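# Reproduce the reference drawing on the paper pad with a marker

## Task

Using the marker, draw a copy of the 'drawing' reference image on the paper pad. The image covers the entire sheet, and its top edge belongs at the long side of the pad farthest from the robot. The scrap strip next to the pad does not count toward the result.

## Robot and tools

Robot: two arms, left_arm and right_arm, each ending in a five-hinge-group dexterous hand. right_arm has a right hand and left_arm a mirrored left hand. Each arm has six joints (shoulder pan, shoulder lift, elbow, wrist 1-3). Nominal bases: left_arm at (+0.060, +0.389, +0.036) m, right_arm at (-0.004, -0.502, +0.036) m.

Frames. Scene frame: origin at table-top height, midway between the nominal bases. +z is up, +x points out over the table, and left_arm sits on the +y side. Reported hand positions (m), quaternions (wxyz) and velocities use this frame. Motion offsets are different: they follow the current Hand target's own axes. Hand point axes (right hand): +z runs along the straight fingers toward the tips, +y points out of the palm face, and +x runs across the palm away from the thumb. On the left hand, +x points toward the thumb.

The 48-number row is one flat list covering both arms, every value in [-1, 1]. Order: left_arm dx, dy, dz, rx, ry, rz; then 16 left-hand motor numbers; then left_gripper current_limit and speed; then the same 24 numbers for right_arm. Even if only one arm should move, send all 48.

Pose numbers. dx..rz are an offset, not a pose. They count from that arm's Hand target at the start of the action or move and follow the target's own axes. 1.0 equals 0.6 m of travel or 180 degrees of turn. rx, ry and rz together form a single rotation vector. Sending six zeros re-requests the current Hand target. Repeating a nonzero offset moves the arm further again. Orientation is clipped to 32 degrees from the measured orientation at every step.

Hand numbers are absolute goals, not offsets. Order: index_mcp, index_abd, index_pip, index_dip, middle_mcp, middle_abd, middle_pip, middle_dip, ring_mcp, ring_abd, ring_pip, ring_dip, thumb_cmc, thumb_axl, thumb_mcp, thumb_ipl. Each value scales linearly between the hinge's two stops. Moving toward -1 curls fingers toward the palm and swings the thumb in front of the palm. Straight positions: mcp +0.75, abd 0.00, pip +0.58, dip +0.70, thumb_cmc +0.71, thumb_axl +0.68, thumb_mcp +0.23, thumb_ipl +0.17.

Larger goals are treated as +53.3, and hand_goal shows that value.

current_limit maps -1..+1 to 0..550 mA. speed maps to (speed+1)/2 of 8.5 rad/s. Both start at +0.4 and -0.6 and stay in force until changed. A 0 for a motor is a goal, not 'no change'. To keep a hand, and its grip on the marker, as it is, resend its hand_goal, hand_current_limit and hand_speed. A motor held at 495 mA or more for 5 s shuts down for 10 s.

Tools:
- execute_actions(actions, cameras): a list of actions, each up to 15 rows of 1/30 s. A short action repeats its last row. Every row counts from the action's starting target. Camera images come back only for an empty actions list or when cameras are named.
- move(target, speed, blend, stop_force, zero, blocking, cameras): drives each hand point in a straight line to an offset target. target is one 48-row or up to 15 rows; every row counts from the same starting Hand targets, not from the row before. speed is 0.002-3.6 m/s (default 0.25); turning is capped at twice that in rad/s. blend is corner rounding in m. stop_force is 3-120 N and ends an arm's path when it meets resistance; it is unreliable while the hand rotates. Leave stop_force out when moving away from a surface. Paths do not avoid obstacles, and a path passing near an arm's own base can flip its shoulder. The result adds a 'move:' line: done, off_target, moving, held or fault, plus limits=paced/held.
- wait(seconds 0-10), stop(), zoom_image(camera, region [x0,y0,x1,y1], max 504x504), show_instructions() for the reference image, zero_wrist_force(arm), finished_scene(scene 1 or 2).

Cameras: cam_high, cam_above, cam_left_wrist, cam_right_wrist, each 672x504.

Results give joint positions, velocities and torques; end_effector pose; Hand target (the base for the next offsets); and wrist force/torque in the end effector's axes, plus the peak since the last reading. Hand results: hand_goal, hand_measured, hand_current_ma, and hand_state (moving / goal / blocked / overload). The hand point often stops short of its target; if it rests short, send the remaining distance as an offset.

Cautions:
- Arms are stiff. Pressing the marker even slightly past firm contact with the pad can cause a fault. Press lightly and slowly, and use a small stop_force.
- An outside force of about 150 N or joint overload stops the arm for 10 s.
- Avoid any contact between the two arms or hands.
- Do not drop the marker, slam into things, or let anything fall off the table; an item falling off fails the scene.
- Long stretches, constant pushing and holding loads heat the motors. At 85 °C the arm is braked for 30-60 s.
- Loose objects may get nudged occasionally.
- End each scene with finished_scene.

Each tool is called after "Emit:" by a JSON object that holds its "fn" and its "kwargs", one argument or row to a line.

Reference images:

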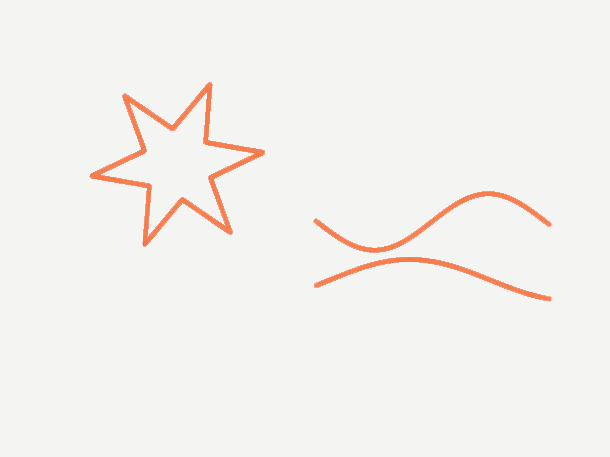

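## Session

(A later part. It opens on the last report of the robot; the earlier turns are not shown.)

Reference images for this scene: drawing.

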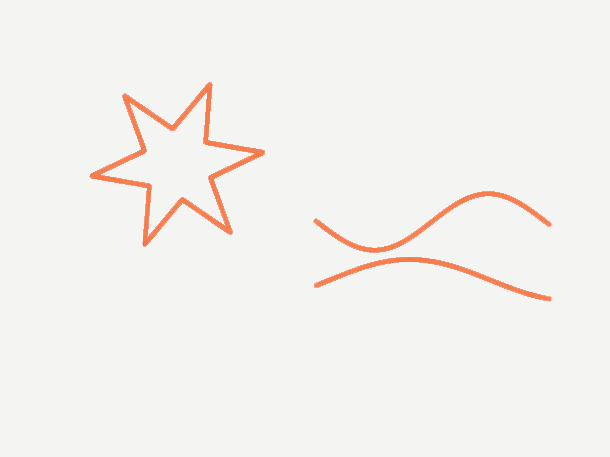

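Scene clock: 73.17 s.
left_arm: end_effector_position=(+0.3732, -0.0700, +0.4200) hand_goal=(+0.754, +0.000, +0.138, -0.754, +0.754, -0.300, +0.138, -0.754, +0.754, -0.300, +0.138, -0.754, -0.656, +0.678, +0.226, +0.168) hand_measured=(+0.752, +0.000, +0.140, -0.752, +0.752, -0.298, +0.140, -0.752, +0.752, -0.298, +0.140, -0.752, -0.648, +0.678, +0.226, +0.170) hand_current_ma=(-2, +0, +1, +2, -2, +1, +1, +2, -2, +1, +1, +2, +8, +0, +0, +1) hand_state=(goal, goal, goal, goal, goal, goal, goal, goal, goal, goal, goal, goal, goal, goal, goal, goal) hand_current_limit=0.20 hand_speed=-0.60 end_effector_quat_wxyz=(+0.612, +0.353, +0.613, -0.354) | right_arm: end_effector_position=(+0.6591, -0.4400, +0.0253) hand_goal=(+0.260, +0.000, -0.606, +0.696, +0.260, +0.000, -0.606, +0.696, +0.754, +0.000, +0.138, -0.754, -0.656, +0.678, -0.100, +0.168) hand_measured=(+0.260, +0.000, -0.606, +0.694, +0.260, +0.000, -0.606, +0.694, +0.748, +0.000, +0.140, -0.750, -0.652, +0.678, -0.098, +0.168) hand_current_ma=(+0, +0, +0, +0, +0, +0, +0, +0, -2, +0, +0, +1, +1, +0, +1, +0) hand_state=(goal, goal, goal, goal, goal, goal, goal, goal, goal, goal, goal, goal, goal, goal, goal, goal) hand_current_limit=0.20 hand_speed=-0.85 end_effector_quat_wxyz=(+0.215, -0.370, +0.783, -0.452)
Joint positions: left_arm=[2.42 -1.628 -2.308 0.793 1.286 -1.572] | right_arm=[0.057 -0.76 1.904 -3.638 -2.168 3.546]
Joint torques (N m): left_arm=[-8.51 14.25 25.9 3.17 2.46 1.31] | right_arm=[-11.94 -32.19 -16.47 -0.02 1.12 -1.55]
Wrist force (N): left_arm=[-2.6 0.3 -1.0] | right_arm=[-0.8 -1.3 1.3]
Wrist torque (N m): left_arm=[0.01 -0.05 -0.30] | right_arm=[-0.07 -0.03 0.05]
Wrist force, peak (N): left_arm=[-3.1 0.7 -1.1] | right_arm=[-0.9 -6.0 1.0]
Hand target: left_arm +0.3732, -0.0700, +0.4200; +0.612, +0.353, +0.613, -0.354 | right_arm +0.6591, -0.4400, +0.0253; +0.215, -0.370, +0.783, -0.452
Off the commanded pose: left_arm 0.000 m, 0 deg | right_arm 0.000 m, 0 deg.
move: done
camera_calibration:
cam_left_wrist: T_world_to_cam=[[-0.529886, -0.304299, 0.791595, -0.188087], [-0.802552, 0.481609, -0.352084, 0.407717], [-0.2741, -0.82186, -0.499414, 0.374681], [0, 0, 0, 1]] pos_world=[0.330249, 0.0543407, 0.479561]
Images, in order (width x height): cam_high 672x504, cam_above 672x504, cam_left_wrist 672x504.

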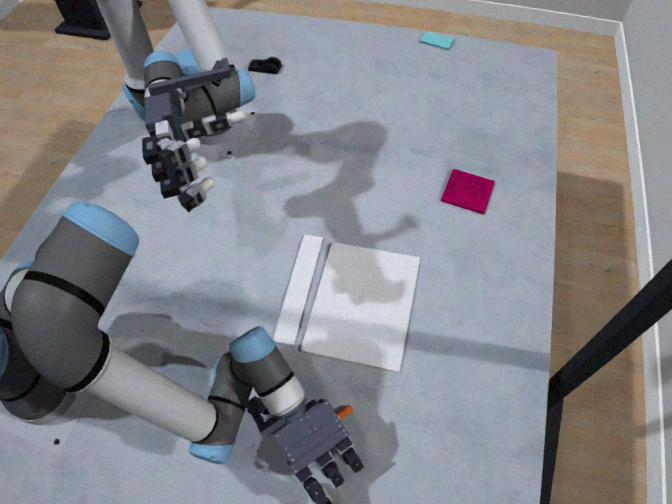

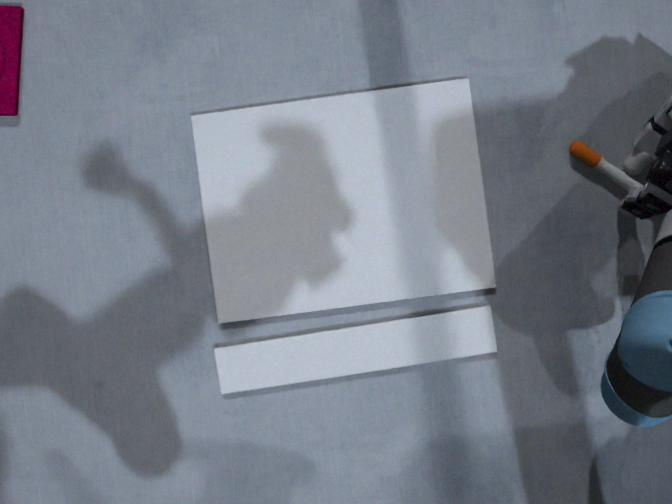

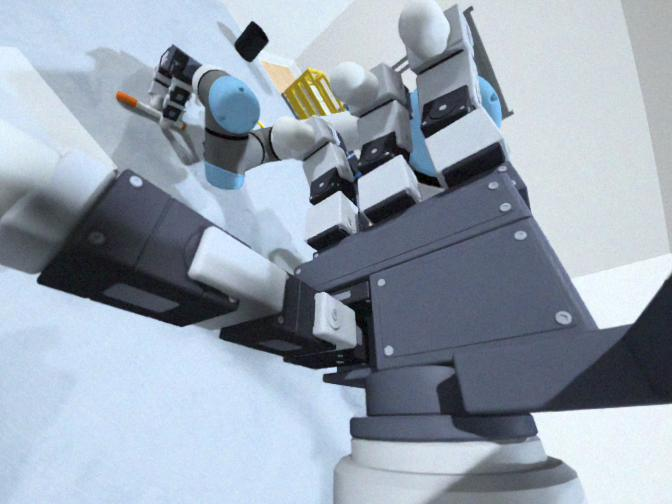

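Emit:
{"fn": "move", "kwargs": {
  "target": [
    [0,0,0,0,0,0,0.754,0,0.1387,-0.754,0.754,-0.3,0.1387,-0.754,0.754,-0.3,0.1387,-0.754,-0.657,0.678,0.225,0.168,0.2,-0.6,0,0,0,0,0,0,0.164,0,-0.547,0.696,0.164,0,-0.547,0.696,0.754,0,0.1387,-0.754,-0.657,0.678,-0.112,0.168,0.2,-0.92]
  ],
  "speed": 0.02,
  "cameras": ["cam_above","cam_left_wrist"]
}}

Emit:
{"fn": "zoom_image", "kwargs": {
  "camera": "cam_left_wrist",
  "region": [90, 40, 250, 160]
}}

Emit:
{"fn": "zoom_image", "kwargs": {
  "camera": "cam_above",
  "region": [552, 130, 672, 240]
}}

Scene clock: 75.67 s.
left_arm: end_effector_position=(+0.3732, -0.0700, +0.4200) hand_goal=(+0.754, +0.000, +0.138, -0.754, +0.754, -0.300, +0.138, -0.754, +0.754, -0.300, +0.138, -0.754, -0.656, +0.678, +0.226, +0.168) hand_measured=(+0.752, +0.000, +0.140, -0.752, +0.752, -0.298, +0.140, -0.752, +0.752, -0.298, +0.140, -0.752, -0.648, +0.678, +0.226, +0.170) hand_current_ma=(-2, +0, +1, +2, -2, +1, +1, +2, -2, +1, +1, +2, +8, +0, +0, +1) hand_state=(goal, goal, goal, goal, goal, goal, goal, goal, goal, goal, goal, goal, goal, goal, goal, goal) hand_current_limit=0.20 hand_speed=-0.60 end_effector_quat_wxyz=(+0.612, +0.353, +0.613, -0.354) | right_arm: end_effector_position=(+0.6591, -0.4400, +0.0253) hand_goal=(+0.164, +0.000, -0.546, +0.696, +0.164, +0.000, -0.546, +0.696, +0.754, +0.000, +0.138, -0.754, -0.656, +0.678, -0.112, +0.168) hand_measured=(+0.182, +0.000, -0.542, +0.696, +0.182, +0.000, -0.542, +0.696, +0.748, +0.000, +0.140, -0.750, -0.652, +0.678, -0.100, +0.174) hand_current_ma=(+14, +0, +1, +0, +12, +0, +1, +0, -2, +0, +0, +1, +1, +0, +10, +2) hand_state=(goal, goal, goal, goal, goal, goal, goal, goal, goal, goal, goal, goal, goal, goal, goal, goal) hand_current_limit=0.20 hand_speed=-0.92 end_effector_quat_wxyz=(+0.215, -0.370, +0.783, -0.452)
Joint positions: left_arm=[2.42 -1.628 -2.308 0.793 1.286 -1.572] | right_arm=[0.057 -0.76 1.904 -3.638 -2.168 3.546]
Joint torques (N m): left_arm=[-8.88 13.48 26.43 3.28 2.48 1.46] | right_arm=[-12.16 -33.26 -14.72 0.06 1.2 -1.53]
Wrist force (N): left_arm=[-2.8 0.8 -1.0] | right_arm=[-0.8 -1.4 1.1]
Wrist torque (N m): left_arm=[0.07 -0.03 -0.33] | right_arm=[-0.07 -0.02 0.04]
Wrist force, peak (N): left_arm=[-3.0 0.6 -1.3] | right_arm=[-0.8 -3.1 1.1]
Hand target: left_arm +0.3732, -0.0700, +0.4200; +0.612, +0.353, +0.613, -0.354 | right_arm +0.6591, -0.4400, +0.0253; +0.215, -0.370, +0.783, -0.452
Off the commanded pose: left_arm 0.000 m, 0 deg | right_arm 0.000 m, 0 deg.
move: done
camera_calibration:
cam_left_wrist: T_world_to_cam=[[-0.529886, -0.304299, 0.791595, -0.188087], [-0.802552, 0.481609, -0.352084, 0.407717], [-0.2741, -0.82186, -0.499414, 0.374681], [0, 0, 0, 1]] pos_world=[0.330249, 0.0543407, 0.479561]
Images, in order (width x height): cam_above 672x504, cam_left_wrist 672x504.

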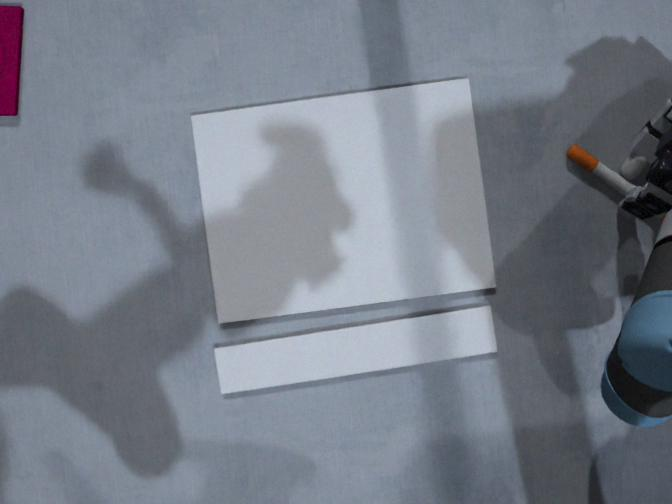

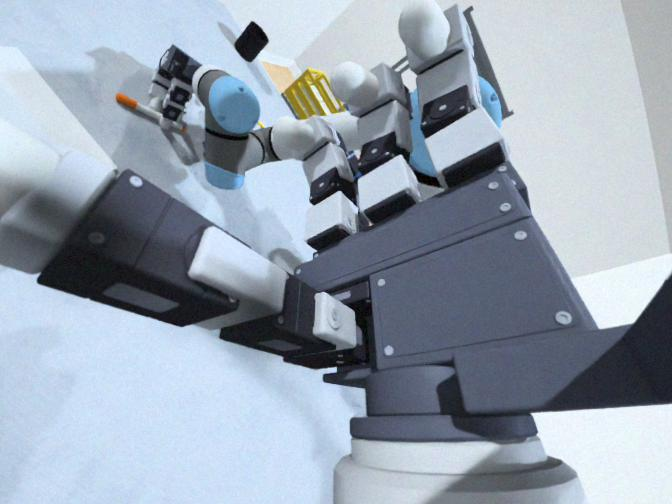

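Scaled by 3.150.

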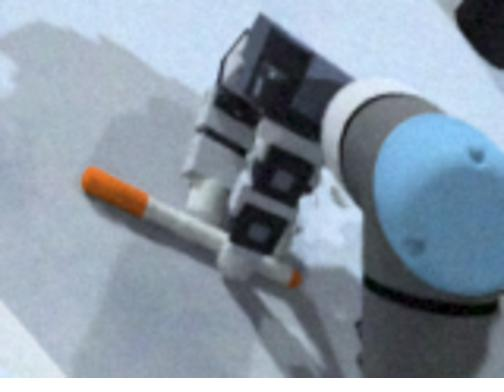

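Scaled by 4.200.

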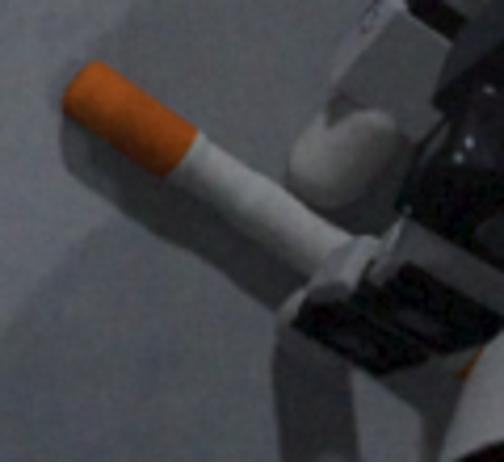

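Emit:
{"fn": "move", "kwargs": {
  "target": [
    [0,0,0,0,0,0,0.754,0,0.1387,-0.754,0.754,-0.3,0.1387,-0.754,0.754,-0.3,0.1387,-0.754,-0.657,0.678,0.225,0.168,0.2,-0.6,0,0,0,0,0,0,0.11,0,-0.504,0.696,0.11,0,-0.504,0.696,0.754,0,0.1387,-0.754,-0.657,0.678,-0.14,0.16,0.2,-0.92],
    [0,0,0,0,0,0,0.754,0,0.1387,-0.754,0.754,-0.3,0.1387,-0.754,0.754,-0.3,0.1387,-0.754,-0.657,0.678,0.225,0.168,0.2,-0.6,0,0,0,0,0,0,0.07,0,-0.52,0.68,0.07,0,-0.52,0.68,0.754,0,0.1387,-0.754,-0.657,0.678,-0.2,0.12,0.2,-0.92]
  ],
  "speed": 0.02,
  "cameras": ["cam_above","cam_left_wrist"]
}}

Emit:
{"fn": "zoom_image", "kwargs": {
  "camera": "cam_above",
  "region": [552, 130, 672, 240]
}}

Scene clock: 77.50 s.
left_arm: end_effector_position=(+0.3732, -0.0700, +0.4200) hand_goal=(+0.754, +0.000, +0.138, -0.754, +0.754, -0.300, +0.138, -0.754, +0.754, -0.300, +0.138, -0.754, -0.656, +0.678, +0.226, +0.168) hand_measured=(+0.752, +0.000, +0.140, -0.752, +0.752, -0.298, +0.140, -0.752, +0.752, -0.298, +0.140, -0.752, -0.648, +0.678, +0.226, +0.170) hand_current_ma=(-2, +0, +1, +2, -2, +1, +1, +2, -2, +1, +1, +2, +8, +0, +0, +1) hand_state=(goal, goal, goal, goal, goal, goal, goal, goal, goal, goal, goal, goal, goal, goal, goal, goal) hand_current_limit=0.20 hand_speed=-0.60 end_effector_quat_wxyz=(+0.612, +0.353, +0.613, -0.354) | right_arm: end_effector_position=(+0.6591, -0.4400, +0.0253) hand_goal=(+0.070, +0.000, -0.520, +0.680, +0.070, +0.000, -0.520, +0.680, +0.754, +0.000, +0.138, -0.754, -0.656, +0.678, -0.200, +0.120) hand_measured=(+0.154, +0.000, -0.512, +0.690, +0.146, +0.000, -0.508, +0.694, +0.748, +0.000, +0.140, -0.750, -0.650, +0.678, -0.100, +0.178) hand_current_ma=(+174, +0, +3, +5, +145, +0, +7, +7, -2, +0, +0, +1, +1, +0, +330, +137) hand_state=(blocked, goal, goal, goal, blocked, goal, goal, goal, goal, goal, goal, goal, goal, goal, blocked, blocked) hand_current_limit=0.20 hand_speed=-0.92 end_effector_quat_wxyz=(+0.215, -0.370, +0.783, -0.452)
Joint positions: left_arm=[2.42 -1.628 -2.308 0.793 1.286 -1.572] | right_arm=[0.057 -0.76 1.904 -3.638 -2.168 3.546]
Joint torques (N m): left_arm=[-9 15.1 25.3 3.24 2.35 1.4] | right_arm=[-9.12 -32.38 -9.09 -0.21 0.8 -1.57]
Wrist force (N): left_arm=[-2.7 0.9 -1.3] | right_arm=[-0.6 -4.0 0.7]
Wrist torque (N m): left_arm=[0.12 -0.03 -0.33] | right_arm=[-0.16 -0.04 0.05]
Wrist force, peak (N): left_arm=[-3.0 0.7 -1.3] | right_arm=[-0.5 -8.0 0.7]
Hand target: left_arm +0.3732, -0.0700, +0.4200; +0.612, +0.353, +0.613, -0.354 | right_arm +0.6591, -0.4400, +0.0253; +0.215, -0.370, +0.783, -0.452
Off the commanded pose: left_arm 0.000 m, 0 deg | right_arm 0.000 m, 0 deg.
move: done
camera_calibration:
cam_left_wrist: T_world_to_cam=[[-0.529886, -0.304299, 0.791595, -0.188087], [-0.802552, 0.481609, -0.352084, 0.407717], [-0.2741, -0.82186, -0.499414, 0.374681], [0, 0, 0, 1]] pos_world=[0.330249, 0.0543407, 0.479561]
Images, in order (width x height): cam_above 672x504, cam_left_wrist 672x504.

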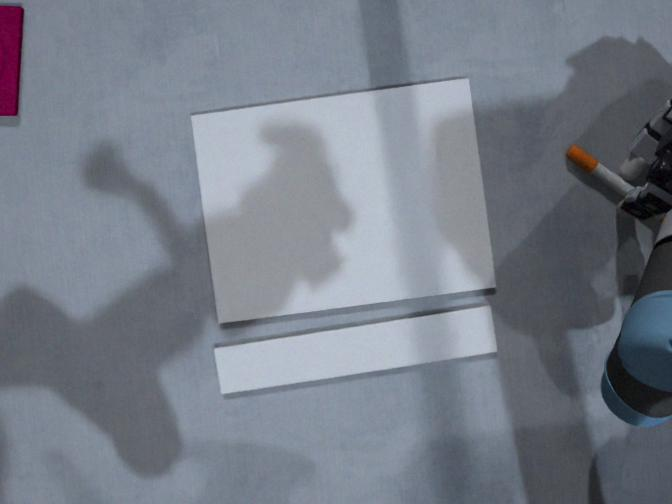

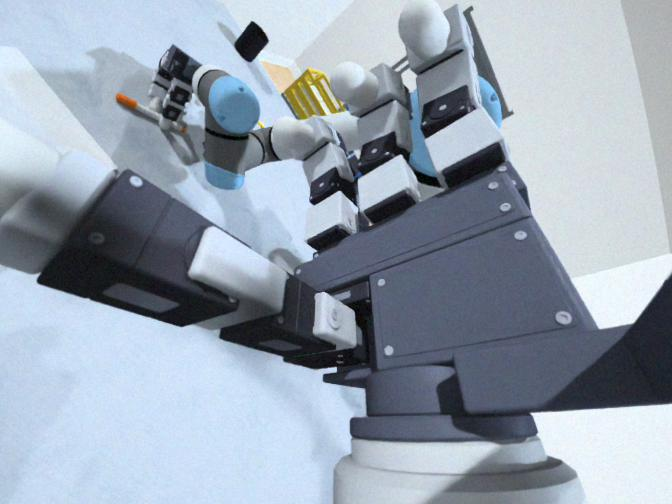

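Scaled by 4.200.

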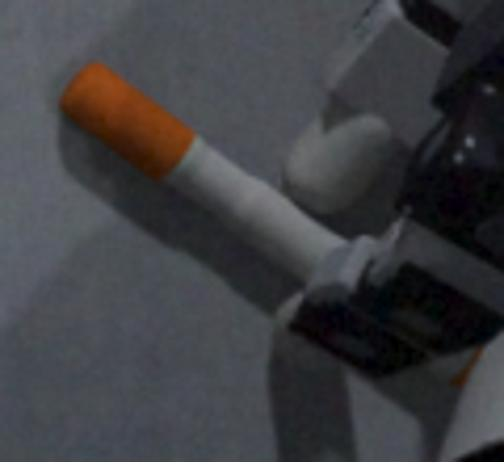

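Emit:
{"fn": "move", "kwargs": {
  "target": [0,0,0,0,0,0,0.754,0,0.1387,-0.754,0.754,-0.3,0.1387,-0.754,0.754,-0.3,0.1387,-0.754,-0.657,0.678,0.225,0.168,0.2,-0.6,0,-0.0289,-0.0167,0,0,0,0.07,0,-0.52,0.68,0.07,0,-0.52,0.68,0.754,0,0.1387,-0.754,-0.657,0.678,-0.2,0.12,0.2,-0.92],
  "speed": 0.03,
  "cameras": ["cam_above","cam_left_wrist"]
}}

Emit:
{"fn": "zoom_image", "kwargs": {
  "camera": "cam_left_wrist",
  "region": [90, 40, 250, 160]
}}

Emit:
{"fn": "zoom_image", "kwargs": {
  "camera": "cam_above",
  "region": [552, 130, 672, 240]
}}

Scene clock: 79.50 s.
left_arm: end_effector_position=(+0.3732, -0.0700, +0.4200) hand_goal=(+0.754, +0.000, +0.138, -0.754, +0.754, -0.300, +0.138, -0.754, +0.754, -0.300, +0.138, -0.754, -0.656, +0.678, +0.226, +0.168) hand_measured=(+0.752, +0.000, +0.140, -0.752, +0.752, -0.298, +0.140, -0.752, +0.752, -0.298, +0.140, -0.752, -0.648, +0.678, +0.226, +0.170) hand_current_ma=(-2, +0, +1, +2, -2, +1, +1, +2, -2, +1, +1, +2, +8, +0, +0, +1) hand_state=(goal, goal, goal, goal, goal, goal, goal, goal, goal, goal, goal, goal, goal, goal, goal, goal) hand_current_limit=0.20 hand_speed=-0.60 end_effector_quat_wxyz=(+0.612, +0.353, +0.613, -0.354) | right_arm: end_effector_position=(+0.6590, -0.4400, +0.0451) hand_goal=(+0.070, +0.000, -0.520, +0.680, +0.070, +0.000, -0.520, +0.680, +0.754, +0.000, +0.138, -0.754, -0.656, +0.678, -0.200, +0.120) hand_measured=(+0.154, +0.000, -0.502, +0.690, +0.142, +0.000, -0.504, +0.694, +0.748, +0.000, +0.140, -0.750, -0.650, +0.678, -0.100, +0.178) hand_current_ma=(+173, +0, +11, +5, +134, +0, +10, +7, -2, +0, +0, +1, +2, +0, +330, +137) hand_state=(blocked, goal, goal, goal, blocked, goal, goal, goal, goal, goal, goal, goal, goal, goal, blocked, blocked) hand_current_limit=0.20 hand_speed=-0.92 end_effector_quat_wxyz=(+0.215, -0.370, +0.783, -0.452)
Joint positions: left_arm=[2.42 -1.628 -2.308 0.793 1.286 -1.572] | right_arm=[0.057 -0.804 1.911 -3.6 -2.168 3.546]
Joint torques (N m): left_arm=[-8.74 15.08 25.43 3.31 2.44 1.4] | right_arm=[-12.67 -52.52 -5.17 0.01 1.13 -0.42]
Wrist force (N): left_arm=[-2.7 0.5 -1.1] | right_arm=[-1.0 -1.4 1.1]
Wrist torque (N m): left_arm=[0.05 -0.04 -0.32] | right_arm=[-0.08 0.01 0.02]
Wrist force, peak (N): left_arm=[-3.1 0.9 -1.1] | right_arm=[-0.8 -4.3 0.8]
Hand target: left_arm +0.3732, -0.0700, +0.4200; +0.612, +0.353, +0.613, -0.354 | right_arm +0.6590, -0.4400, +0.0453; +0.215, -0.370, +0.783, -0.452
Off the commanded pose: left_arm 0.000 m, 0 deg | right_arm 0.000 m, 0 deg.
move: done
camera_calibration:
cam_left_wrist: T_world_to_cam=[[-0.529886, -0.304299, 0.791595, -0.188087], [-0.802552, 0.481609, -0.352084, 0.407717], [-0.2741, -0.82186, -0.499414, 0.374681], [0, 0, 0, 1]] pos_world=[0.330249, 0.0543407, 0.479561]
Images, in order (width x height): cam_above 672x504, cam_left_wrist 672x504.

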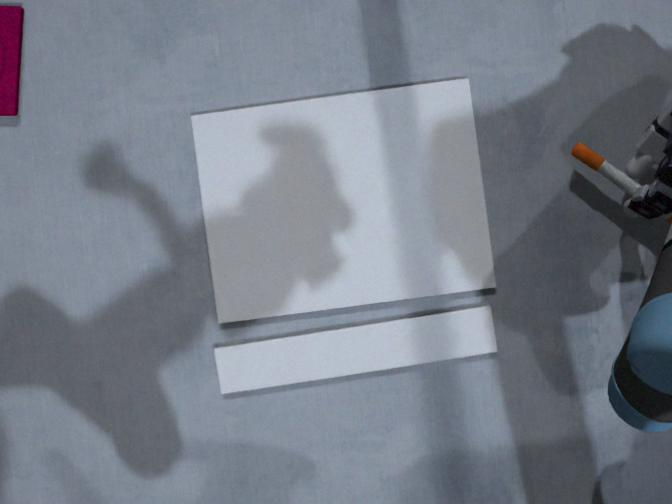

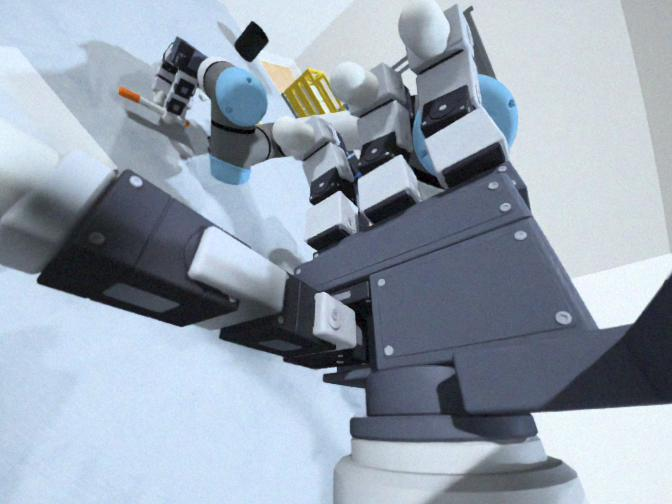

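Scaled by 3.150.

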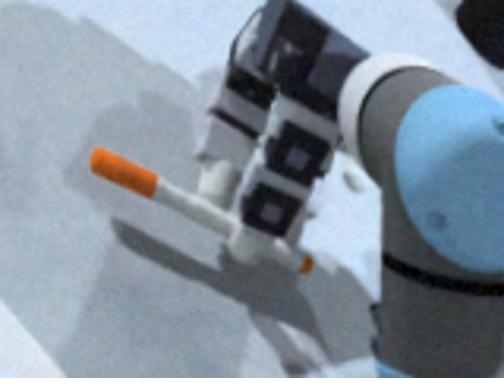

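Scaled by 4.200.

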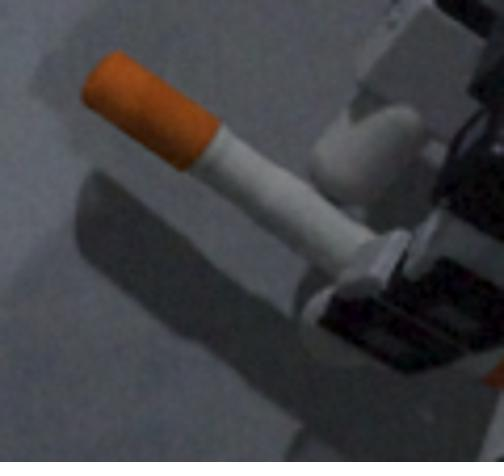

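Emit:
{"fn": "move", "kwargs": {
  "target": [0,0,0,0,0,0,0.754,0,0.1387,-0.754,0.754,-0.3,0.1387,-0.754,0.754,-0.3,0.1387,-0.754,-0.657,0.678,0.225,0.168,0.2,-0.6,0,-0.0289,-0.0167,0,0,0,0.02,0,-0.545,0.67,0.02,0,-0.545,0.67,0.754,0,0.1387,-0.754,-0.657,0.678,-0.28,0.08,0.2,-0.92],
  "speed": 0.03,
  "cameras": ["cam_above","cam_left_wrist"]
}}

Emit:
{"fn": "zoom_image", "kwargs": {
  "camera": "cam_left_wrist",
  "region": [90, 40, 250, 160]
}}

Scene clock: 81.47 s.
left_arm: end_effector_position=(+0.3732, -0.0700, +0.4200) hand_goal=(+0.754, +0.000, +0.138, -0.754, +0.754, -0.300, +0.138, -0.754, +0.754, -0.300, +0.138, -0.754, -0.656, +0.678, +0.226, +0.168) hand_measured=(+0.752, +0.000, +0.140, -0.752, +0.752, -0.298, +0.140, -0.752, +0.752, -0.298, +0.140, -0.752, -0.648, +0.678, +0.226, +0.170) hand_current_ma=(-2, +0, +1, +2, -2, +1, +1, +2, -2, +1, +1, +2, +8, +0, +0, +1) hand_state=(goal, goal, goal, goal, goal, goal, goal, goal, goal, goal, goal, goal, goal, goal, goal, goal) hand_current_limit=0.20 hand_speed=-0.60 end_effector_quat_wxyz=(+0.612, +0.353, +0.613, -0.354) | right_arm: end_effector_position=(+0.6590, -0.4400, +0.0652) hand_goal=(+0.020, +0.000, -0.544, +0.670, +0.020, +0.000, -0.544, +0.670, +0.754, +0.000, +0.138, -0.754, -0.656, +0.678, -0.280, +0.080) hand_measured=(+0.148, +0.000, -0.502, +0.690, +0.130, +0.000, -0.504, +0.694, +0.748, +0.000, +0.140, -0.750, -0.648, +0.680, -0.100, +0.176) hand_current_ma=(+330, +0, +48, +15, +273, +0, +47, +18, -2, +0, +0, +1, +3, +0, +330, +330) hand_state=(blocked, goal, blocked, blocked, blocked, goal, blocked, blocked, goal, goal, goal, goal, goal, goal, blocked, blocked) hand_current_limit=0.20 hand_speed=-0.92 end_effector_quat_wxyz=(+0.215, -0.370, +0.783, -0.452)
Joint positions: left_arm=[2.42 -1.628 -2.308 0.793 1.286 -1.572] | right_arm=[0.057 -0.849 1.916 -3.56 -2.168 3.546]
Joint torques (N m): left_arm=[-8.38 15.05 25.06 3.18 2.33 1.5] | right_arm=[-12.81 -52.96 -6.05 -0.39 1.28 -0.91]
Wrist force (N): left_arm=[-2.8 0.5 -1.0] | right_arm=[-0.8 -1.5 1.2]
Wrist torque (N m): left_arm=[0.03 -0.02 -0.32] | right_arm=[-0.08 -0.02 0.04]
Wrist force, peak (N): left_arm=[-3.1 0.9 -1.1] | right_arm=[-0.9 -1.4 1.5]
Hand target: left_arm +0.3732, -0.0700, +0.4200; +0.612, +0.353, +0.613, -0.354 | right_arm +0.6590, -0.4400, +0.0653; +0.215, -0.370, +0.783, -0.452
Off the commanded pose: left_arm 0.000 m, 0 deg | right_arm 0.000 m, 0 deg.
move: done
camera_calibration:
cam_left_wrist: T_world_to_cam=[[-0.529886, -0.304299, 0.791595, -0.188087], [-0.802552, 0.481609, -0.352084, 0.407717], [-0.2741, -0.82186, -0.499414, 0.374681], [0, 0, 0, 1]] pos_world=[0.330249, 0.0543407, 0.479561]
Images, in order (width x height): cam_above 672x504, cam_left_wrist 672x504.

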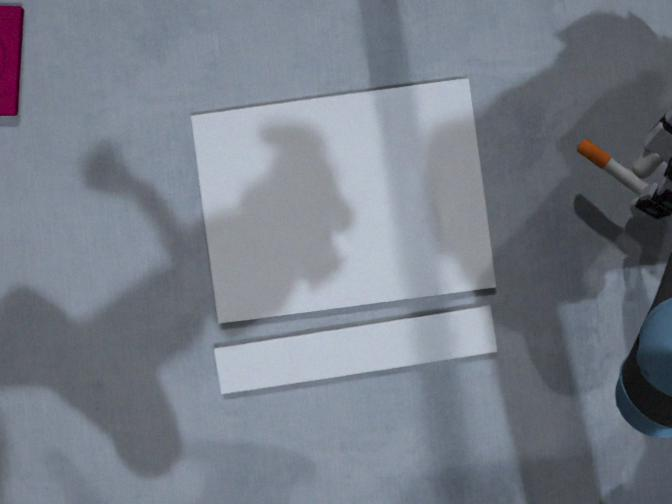

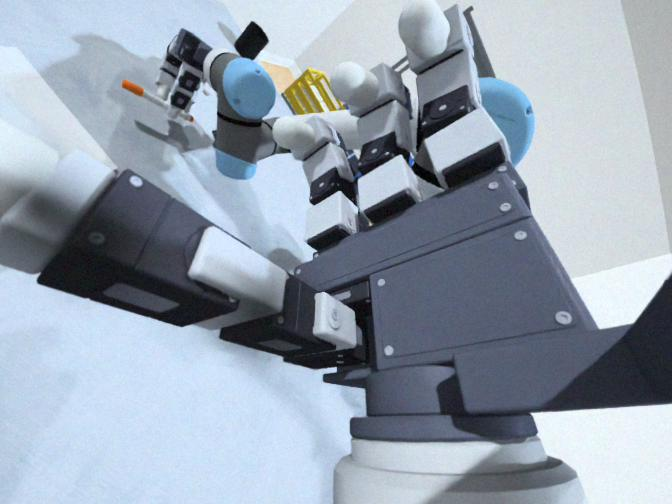

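Scaled by 3.150.

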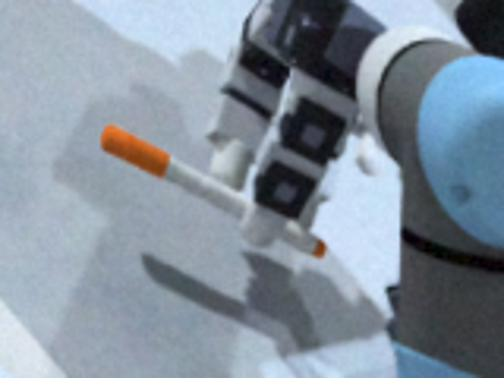

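Emit:
{"fn": "move", "kwargs": {
  "target": [
    [0,0,0,0,0,0,0.754,0,0.1387,-0.754,0.754,-0.3,0.1387,-0.754,0.754,-0.3,0.1387,-0.754,-0.657,0.678,0.225,0.168,0.2,-0.6,-0.0504,-0.07,-0.2123,-0.0675,-0.18,0.177,0.02,0,-0.545,0.67,0.02,0,-0.545,0.67,0.754,0,0.1387,-0.754,-0.657,0.678,-0.28,0.08,0.2,-0.92],
    [0,0,0,0,0,0,0.754,0,0.1387,-0.754,0.754,-0.3,0.1387,-0.754,0.754,-0.3,0.1387,-0.754,-0.657,0.678,0.225,0.168,0.2,-0.6,-0.2387,0.089,-0.6698,-0.135,-0.3603,0.354,0.02,0,-0.545,0.67,0.02,0,-0.545,0.67,0.754,0,0.1387,-0.754,-0.657,0.678,-0.28,0.08,0.2,-0.92]
  ],
  "speed": 0.15,
  "blend": 0.03,
  "cameras": ["all"]
}}

Scene clock: 89.83 s.
left_arm: end_effector_position=(+0.3732, -0.0700, +0.4200) hand_goal=(+0.754, +0.000, +0.138, -0.754, +0.754, -0.300, +0.138, -0.754, +0.754, -0.300, +0.138, -0.754, -0.656, +0.678, +0.226, +0.168) hand_measured=(+0.752, +0.000, +0.140, -0.752, +0.752, -0.298, +0.140, -0.752, +0.752, -0.298, +0.140, -0.752, -0.648, +0.678, +0.226, +0.170) hand_current_ma=(-2, +0, +1, +2, -2, +1, +1, +2, -2, +1, +1, +2, +8, +0, +0, +1) hand_state=(goal, goal, goal, goal, goal, goal, goal, goal, goal, goal, goal, goal, goal, goal, goal, goal) hand_current_limit=0.20 hand_speed=-0.60 end_effector_quat_wxyz=(+0.612, +0.353, +0.613, -0.354) | right_arm: end_effector_position=(+0.4599, -0.0919, +0.2201) hand_goal=(+0.020, +0.000, -0.544, +0.670, +0.020, +0.000, -0.544, +0.670, +0.754, +0.000, +0.138, -0.754, -0.656, +0.678, -0.280, +0.080) hand_measured=(+0.148, -0.002, -0.502, +0.690, +0.130, +0.000, -0.504, +0.694, +0.752, +0.000, +0.140, -0.752, -0.648, +0.680, -0.100, +0.176) hand_current_ma=(+330, +0, +48, +15, +273, +0, +47, +18, +0, +0, +0, +0, +3, +0, +330, +330) hand_state=(blocked, goal, blocked, blocked, blocked, goal, blocked, blocked, goal, goal, goal, goal, goal, goal, blocked, blocked) hand_current_limit=0.20 hand_speed=-0.92 end_effector_quat_wxyz=(+0.695, -0.132, +0.694, +0.133)
Joint positions: left_arm=[2.42 -1.628 -2.308 0.793 1.286 -1.572] | right_arm=[0.393 -0.747 2.219 -4.615 -1.548 4.713]
Joint torques (N m): left_arm=[-8.52 15.6 25.74 3.24 2.4 1.49] | right_arm=[11.44 -24.61 -11.52 -3.86 -2.07 2.04]
Wrist force (N): left_arm=[-2.9 0.8 -1.0] | right_arm=[-4.9 0.7 3.4]
Wrist torque (N m): left_arm=[0.08 0.00 -0.34] | right_arm=[-0.53 0.00 -0.63]
Wrist force, peak (N): left_arm=[-3.0 0.7 -1.3] | right_arm=[-5.1 0.8 3.4]
Hand target: left_arm +0.3732, -0.0700, +0.4200; +0.612, +0.353, +0.613, -0.354 | right_arm +0.4599, -0.0918, +0.2201; +0.695, -0.132, +0.694, +0.133
Off the commanded pose: left_arm 0.000 m, 0 deg | right_arm 0.000 m, 0 deg.
move: done
camera_calibration:
cam_left_wrist: T_world_to_cam=[[-0.529886, -0.304299, 0.791595, -0.188087], [-0.802552, 0.481609, -0.352084, 0.407717], [-0.2741, -0.82186, -0.499414, 0.374681], [0, 0, 0, 1]] pos_world=[0.330249, 0.0543407, 0.479561]
cam_right_wrist: T_world_to_cam=[[-0.206012, 0.594574, 0.777201, 0.0111177], [-0.577973, -0.71483, 0.393656, 0.0524169], [0.789624, -0.368103, 0.490911, -0.38422], [0, 0, 0, 1]] pos_world=[0.335975, -0.110574, 0.159343]

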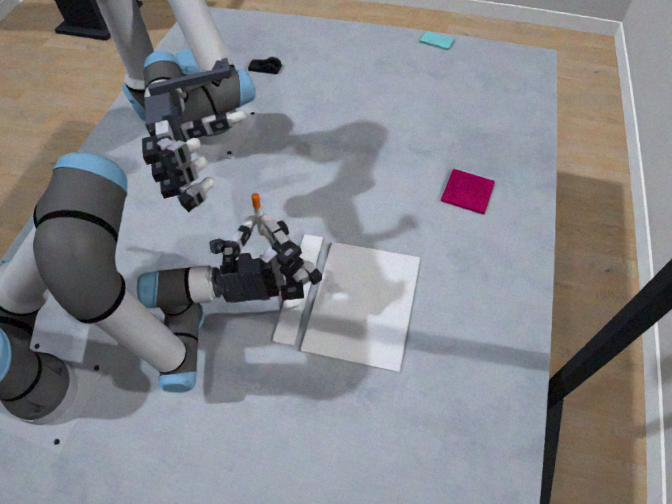

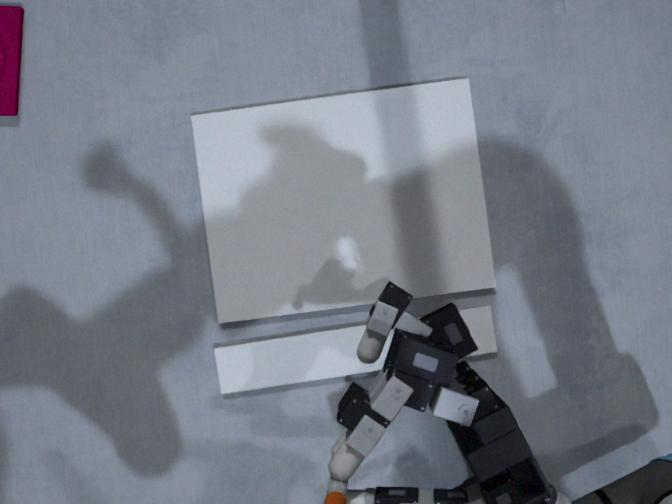

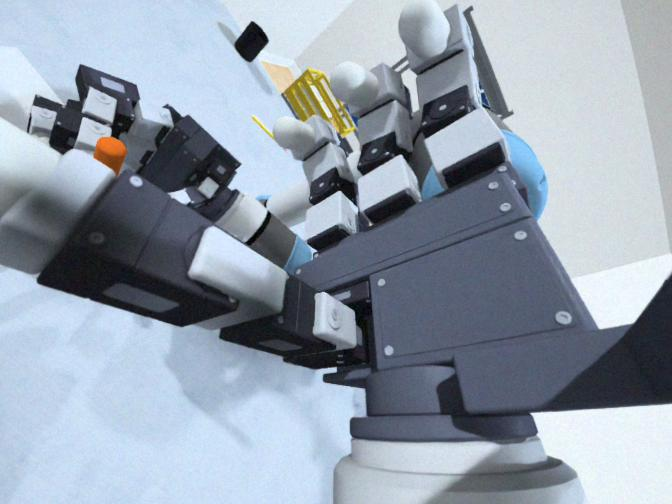

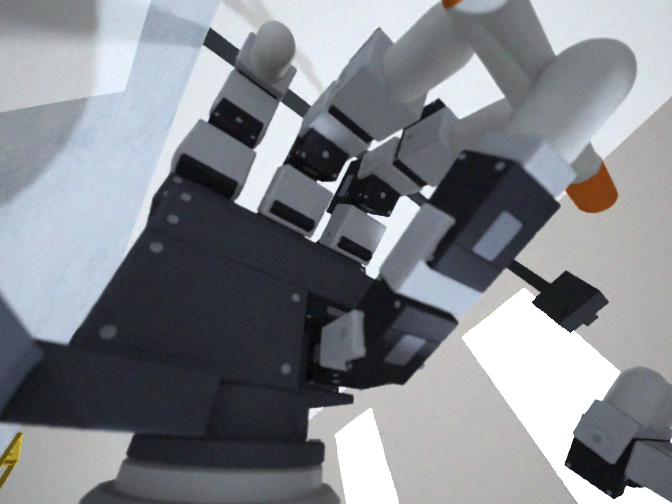

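Emit:
{"fn": "zoom_image", "kwargs": {
  "camera": "cam_right_wrist",
  "region": [420, 0, 640, 230]
}}

Emit:
{"fn": "zoom_image", "kwargs": {
  "camera": "cam_left_wrist",
  "region": [20, 50, 260, 230]
}}

Emit:
{"fn": "zoom_image", "kwargs": {
  "camera": "cam_high",
  "region": [200, 170, 340, 320]
}}

Scaled by 2.191.

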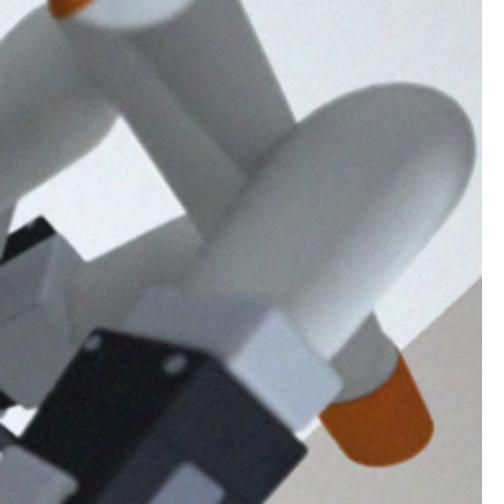

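Scaled by 2.100.

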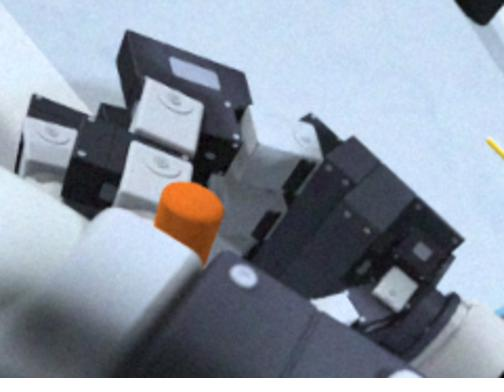

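Scaled by 3.360.

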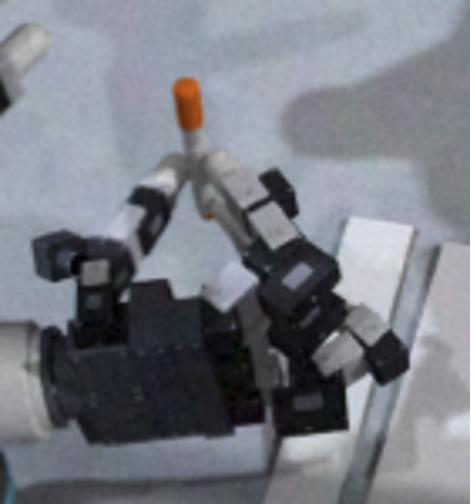

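Emit:
{"fn": "move", "kwargs": {
  "target": [0.178,0.007,0.0133,0,-0.0331,-0.0127,0.754,0,0.1387,-0.754,0.754,-0.3,0.1387,-0.754,0.754,-0.3,0.1387,-0.754,-0.657,0.678,0.225,0.168,0.2,-0.6,0,0,0,0,0,0,0.02,0,-0.545,0.67,0.02,0,-0.545,0.67,0.754,0,0.1387,-0.754,-0.657,0.678,-0.28,0.08,0.2,-0.92],
  "speed": 0.08,
  "stop_force": 5,
  "cameras": ["cam_left_wrist","cam_right_wrist","cam_high"]
}}

Emit:
{"fn": "zoom_image", "kwargs": {
  "camera": "cam_left_wrist",
  "region": [60, 80, 360, 300]
}}

Scene clock: 102.37 s.
left_arm: end_effector_position=(+0.3806, -0.0749, +0.3132) hand_goal=(+0.754, +0.000, +0.138, -0.754, +0.754, -0.300, +0.138, -0.754, +0.754, -0.300, +0.138, -0.754, -0.656, +0.678, +0.226, +0.168) hand_measured=(+0.752, +0.000, +0.140, -0.752, +0.752, -0.298, +0.140, -0.752, +0.752, -0.298, +0.140, -0.752, -0.648, +0.678, +0.226, +0.170) hand_current_ma=(-2, +0, +1, +2, -2, +1, +1, +2, -1, +1, +1, +2, +8, +0, +0, +1) hand_state=(goal, goal, goal, goal, goal, goal, goal, goal, goal, goal, goal, goal, goal, goal, goal, goal) hand_current_limit=0.20 hand_speed=-0.60 end_effector_quat_wxyz=(+0.636, +0.322, +0.587, -0.384) | right_arm: end_effector_position=(+0.4599, -0.0918, +0.2201) hand_goal=(+0.020, +0.000, -0.544, +0.670, +0.020, +0.000, -0.544, +0.670, +0.754, +0.000, +0.138, -0.754, -0.656, +0.678, -0.280, +0.080) hand_measured=(+0.148, -0.002, -0.502, +0.690, +0.130, +0.000, -0.504, +0.694, +0.752, +0.000, +0.140, -0.752, -0.648, +0.680, -0.100, +0.176) hand_current_ma=(+330, +0, +48, +15, +273, +0, +47, +18, +0, +0, +0, +0, +3, +0, +330, +330) hand_state=(blocked, goal, blocked, blocked, blocked, goal, blocked, blocked, goal, goal, goal, goal, goal, goal, blocked, blocked) hand_current_limit=0.20 hand_speed=-0.92 end_effector_quat_wxyz=(+0.695, -0.132, +0.694, +0.133)
Joint positions: left_arm=[2.428 -2.007 -2.348 1.321 1.282 -1.644] | right_arm=[0.393 -0.747 2.219 -4.615 -1.549 4.713]
Joint torques (N m): left_arm=[9.21 23.38 17.82 3.07 2.29 -1.6] | right_arm=[12.33 -25.23 -9.94 -3.69 -2.33 1.93]
Wrist force (N): left_arm=[-2.7 0.6 -0.8] | right_arm=[-4.8 0.7 3.2]
Wrist torque (N m): left_arm=[0.02 -0.06 -0.24] | right_arm=[-0.51 -0.01 -0.63]
Wrist force, peak (N): left_arm=[-3.5 0.7 -1.2] | right_arm=[-5.4 0.7 3.3]
Hand target: left_arm +0.3806, -0.0749, +0.3132; +0.636, +0.322, +0.587, -0.384 | right_arm +0.4599, -0.0918, +0.2201; +0.695, -0.132, +0.694, +0.133
Off the commanded pose: left_arm 0.000 m, 0 deg | right_arm 0.000 m, 0 deg.
move: done
camera_calibration:
cam_left_wrist: T_world_to_cam=[[-0.54385, -0.216133, 0.810872, -0.0952205], [-0.795922, 0.439086, -0.416787, 0.392937], [-0.265961, -0.872061, -0.410822, 0.284729], [0, 0, 0, 1]] pos_world=[0.336688, 0.0551881, 0.357956]
cam_right_wrist: T_world_to_cam=[[-0.206136, 0.594364, 0.777329, 0.011035], [-0.578021, -0.714943, 0.39338, 0.0524775], [0.789556, -0.368223, 0.49093, -0.384098], [0, 0, 0, 1]] pos_world=[0.335875, -0.110474, 0.159344]
Images, in order (width x height): cam_high 672x504, cam_left_wrist 672x504, cam_right_wrist 672x504.

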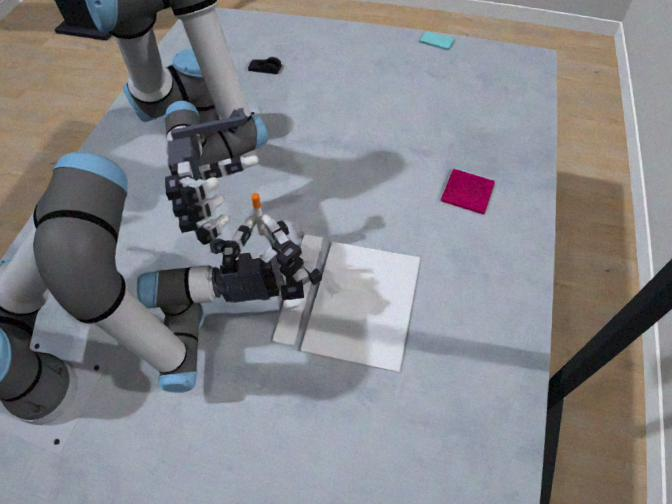

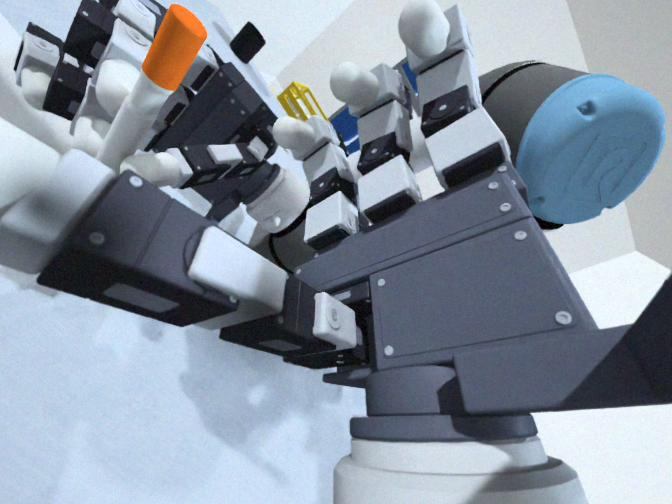

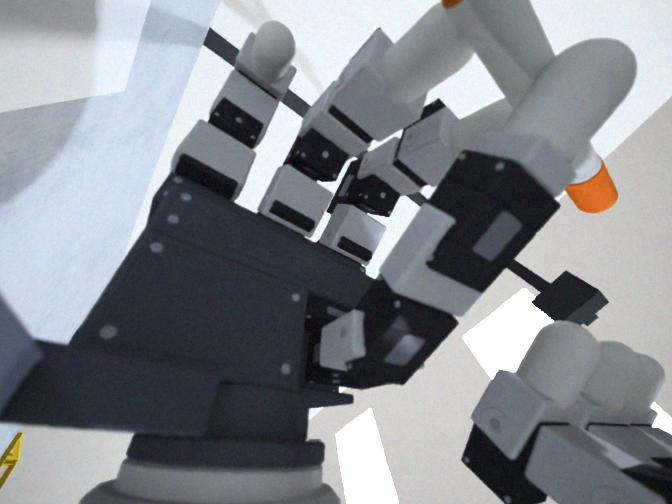

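Scaled by 1.680.

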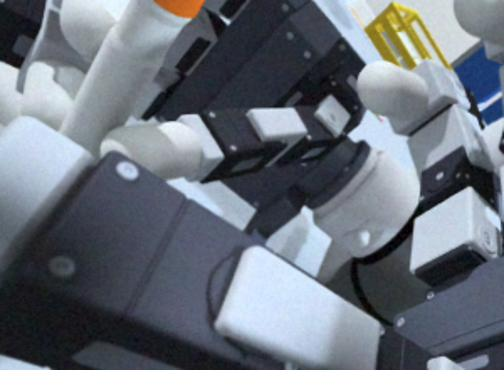

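Emit:
{"fn": "execute_actions", "kwargs": {
  "actions": [],
  "cameras": ["cam_left_wrist","cam_right_wrist"]
}}

Scene clock: 108.47 s.
left_arm: end_effector_position=(+0.3806, -0.0749, +0.3132) hand_goal=(+0.754, +0.000, +0.138, -0.754, +0.754, -0.300, +0.138, -0.754, +0.754, -0.300, +0.138, -0.754, -0.656, +0.678, +0.226, +0.168) hand_measured=(+0.752, +0.000, +0.140, -0.752, +0.752, -0.298, +0.140, -0.752, +0.752, -0.298, +0.140, -0.752, -0.648, +0.678, +0.226, +0.170) hand_current_ma=(-2, +0, +1, +2, -2, +1, +1, +2, -1, +1, +1, +2, +8, +0, +0, +1) hand_state=(goal, goal, goal, goal, goal, goal, goal, goal, goal, goal, goal, goal, goal, goal, goal, goal) hand_current_limit=0.20 hand_speed=-0.60 end_effector_quat_wxyz=(+0.636, +0.322, +0.587, -0.384) | right_arm: end_effector_position=(+0.4599, -0.0918, +0.2201) hand_goal=(+0.020, +0.000, -0.544, +0.670, +0.020, +0.000, -0.544, +0.670, +0.754, +0.000, +0.138, -0.754, -0.656, +0.678, -0.280, +0.080) hand_measured=(+0.148, -0.002, -0.502, +0.690, +0.130, +0.000, -0.504, +0.694, +0.752, +0.000, +0.140, -0.752, -0.648, +0.680, -0.100, +0.176) hand_current_ma=(+330, +0, +48, +15, +273, +0, +47, +18, +0, +0, +0, +0, +3, +0, +330, +330) hand_state=(blocked, goal, blocked, blocked, blocked, goal, blocked, blocked, goal, goal, goal, goal, goal, goal, blocked, blocked) hand_current_limit=0.20 hand_speed=-0.92 end_effector_quat_wxyz=(+0.695, -0.132, +0.694, +0.133)
Joint positions: left_arm=[2.428 -2.007 -2.348 1.321 1.282 -1.644] | right_arm=[0.393 -0.747 2.219 -4.615 -1.549 4.713]
Joint velocities: within noise
Joint torques (N m): left_arm=[9.3 23.35 17.96 3.24 1.97 -1.44] | right_arm=[11.93 -25.52 -9.61 -3.85 -1.96 2.01]
Wrist force (N): left_arm=[-2.9 0.8 -1.0] | right_arm=[-4.9 0.8 3.2]
Wrist torque (N m): left_arm=[0.06 -0.05 -0.25] | right_arm=[-0.50 0.01 -0.63]
Wrist force, peak (N): left_arm=[-3.1 1.0 -0.8] | right_arm=[-5.2 0.7 3.4]
Hand target: left_arm +0.3806, -0.0749, +0.3132; +0.636, +0.322, +0.587, -0.384 | right_arm +0.4599, -0.0918, +0.2201; +0.695, -0.132, +0.694, +0.133
Off the commanded pose: left_arm 0.000 m, 0 deg | right_arm 0.000 m, 0 deg.
camera_calibration:
cam_left_wrist: T_world_to_cam=[[-0.54385, -0.216133, 0.810872, -0.0952205], [-0.795922, 0.439086, -0.416787, 0.392937], [-0.265961, -0.872061, -0.410822, 0.284729], [0, 0, 0, 1]] pos_world=[0.336688, 0.0551881, 0.357956]
cam_right_wrist: T_world_to_cam=[[-0.206136, 0.594364, 0.777329, 0.011035], [-0.578021, -0.714943, 0.39338, 0.0524775], [0.789556, -0.368223, 0.49093, -0.384098], [0, 0, 0, 1]] pos_world=[0.335875, -0.110474, 0.159344]
Images, in order (width x height): cam_left_wrist 672x504, cam_right_wrist 672x504.

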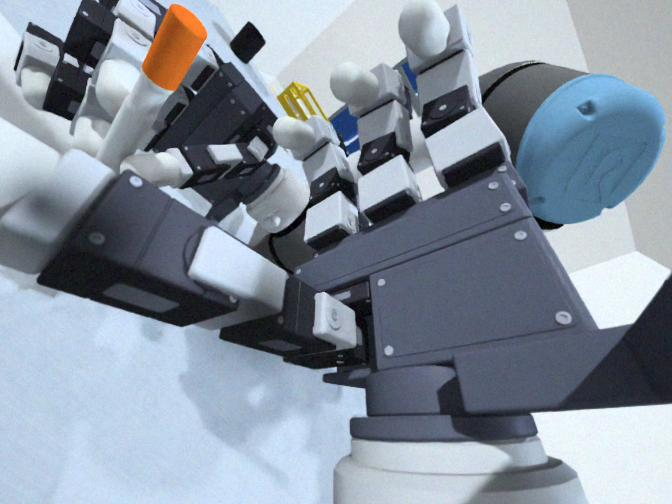

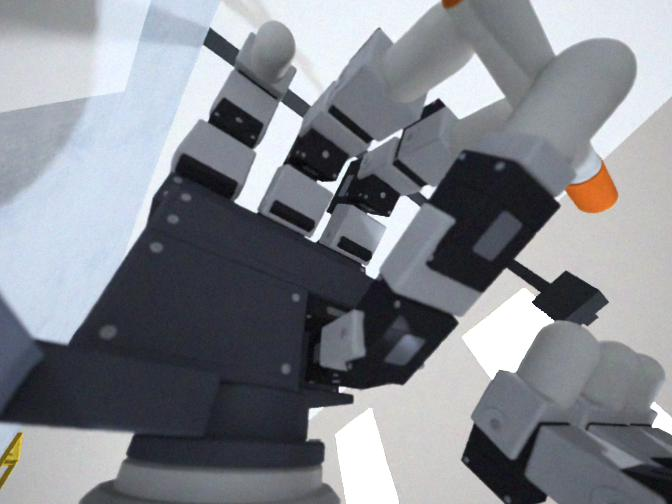

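Emit:
{"fn": "zoom_image", "kwargs": {
  "camera": "cam_left_wrist",
  "region": [80, 0, 280, 190]
}}

Emit:
{"fn": "zoom_image", "kwargs": {
  "camera": "cam_right_wrist",
  "region": [400, 0, 672, 240]
}}

Scaled by 2.520.

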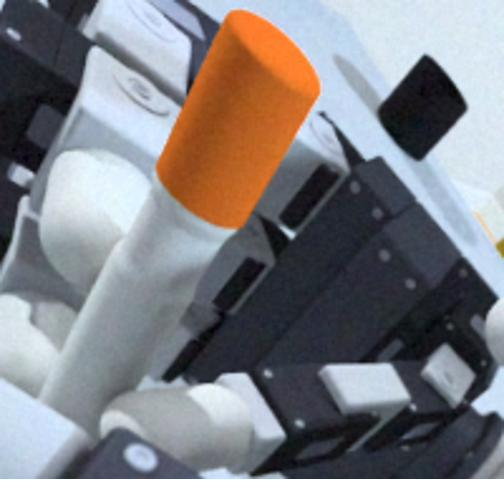

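Scaled by 1.853.

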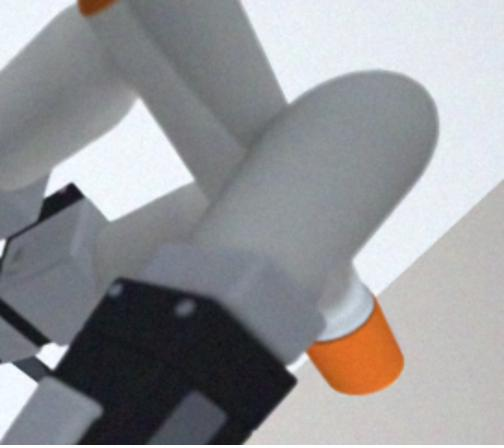

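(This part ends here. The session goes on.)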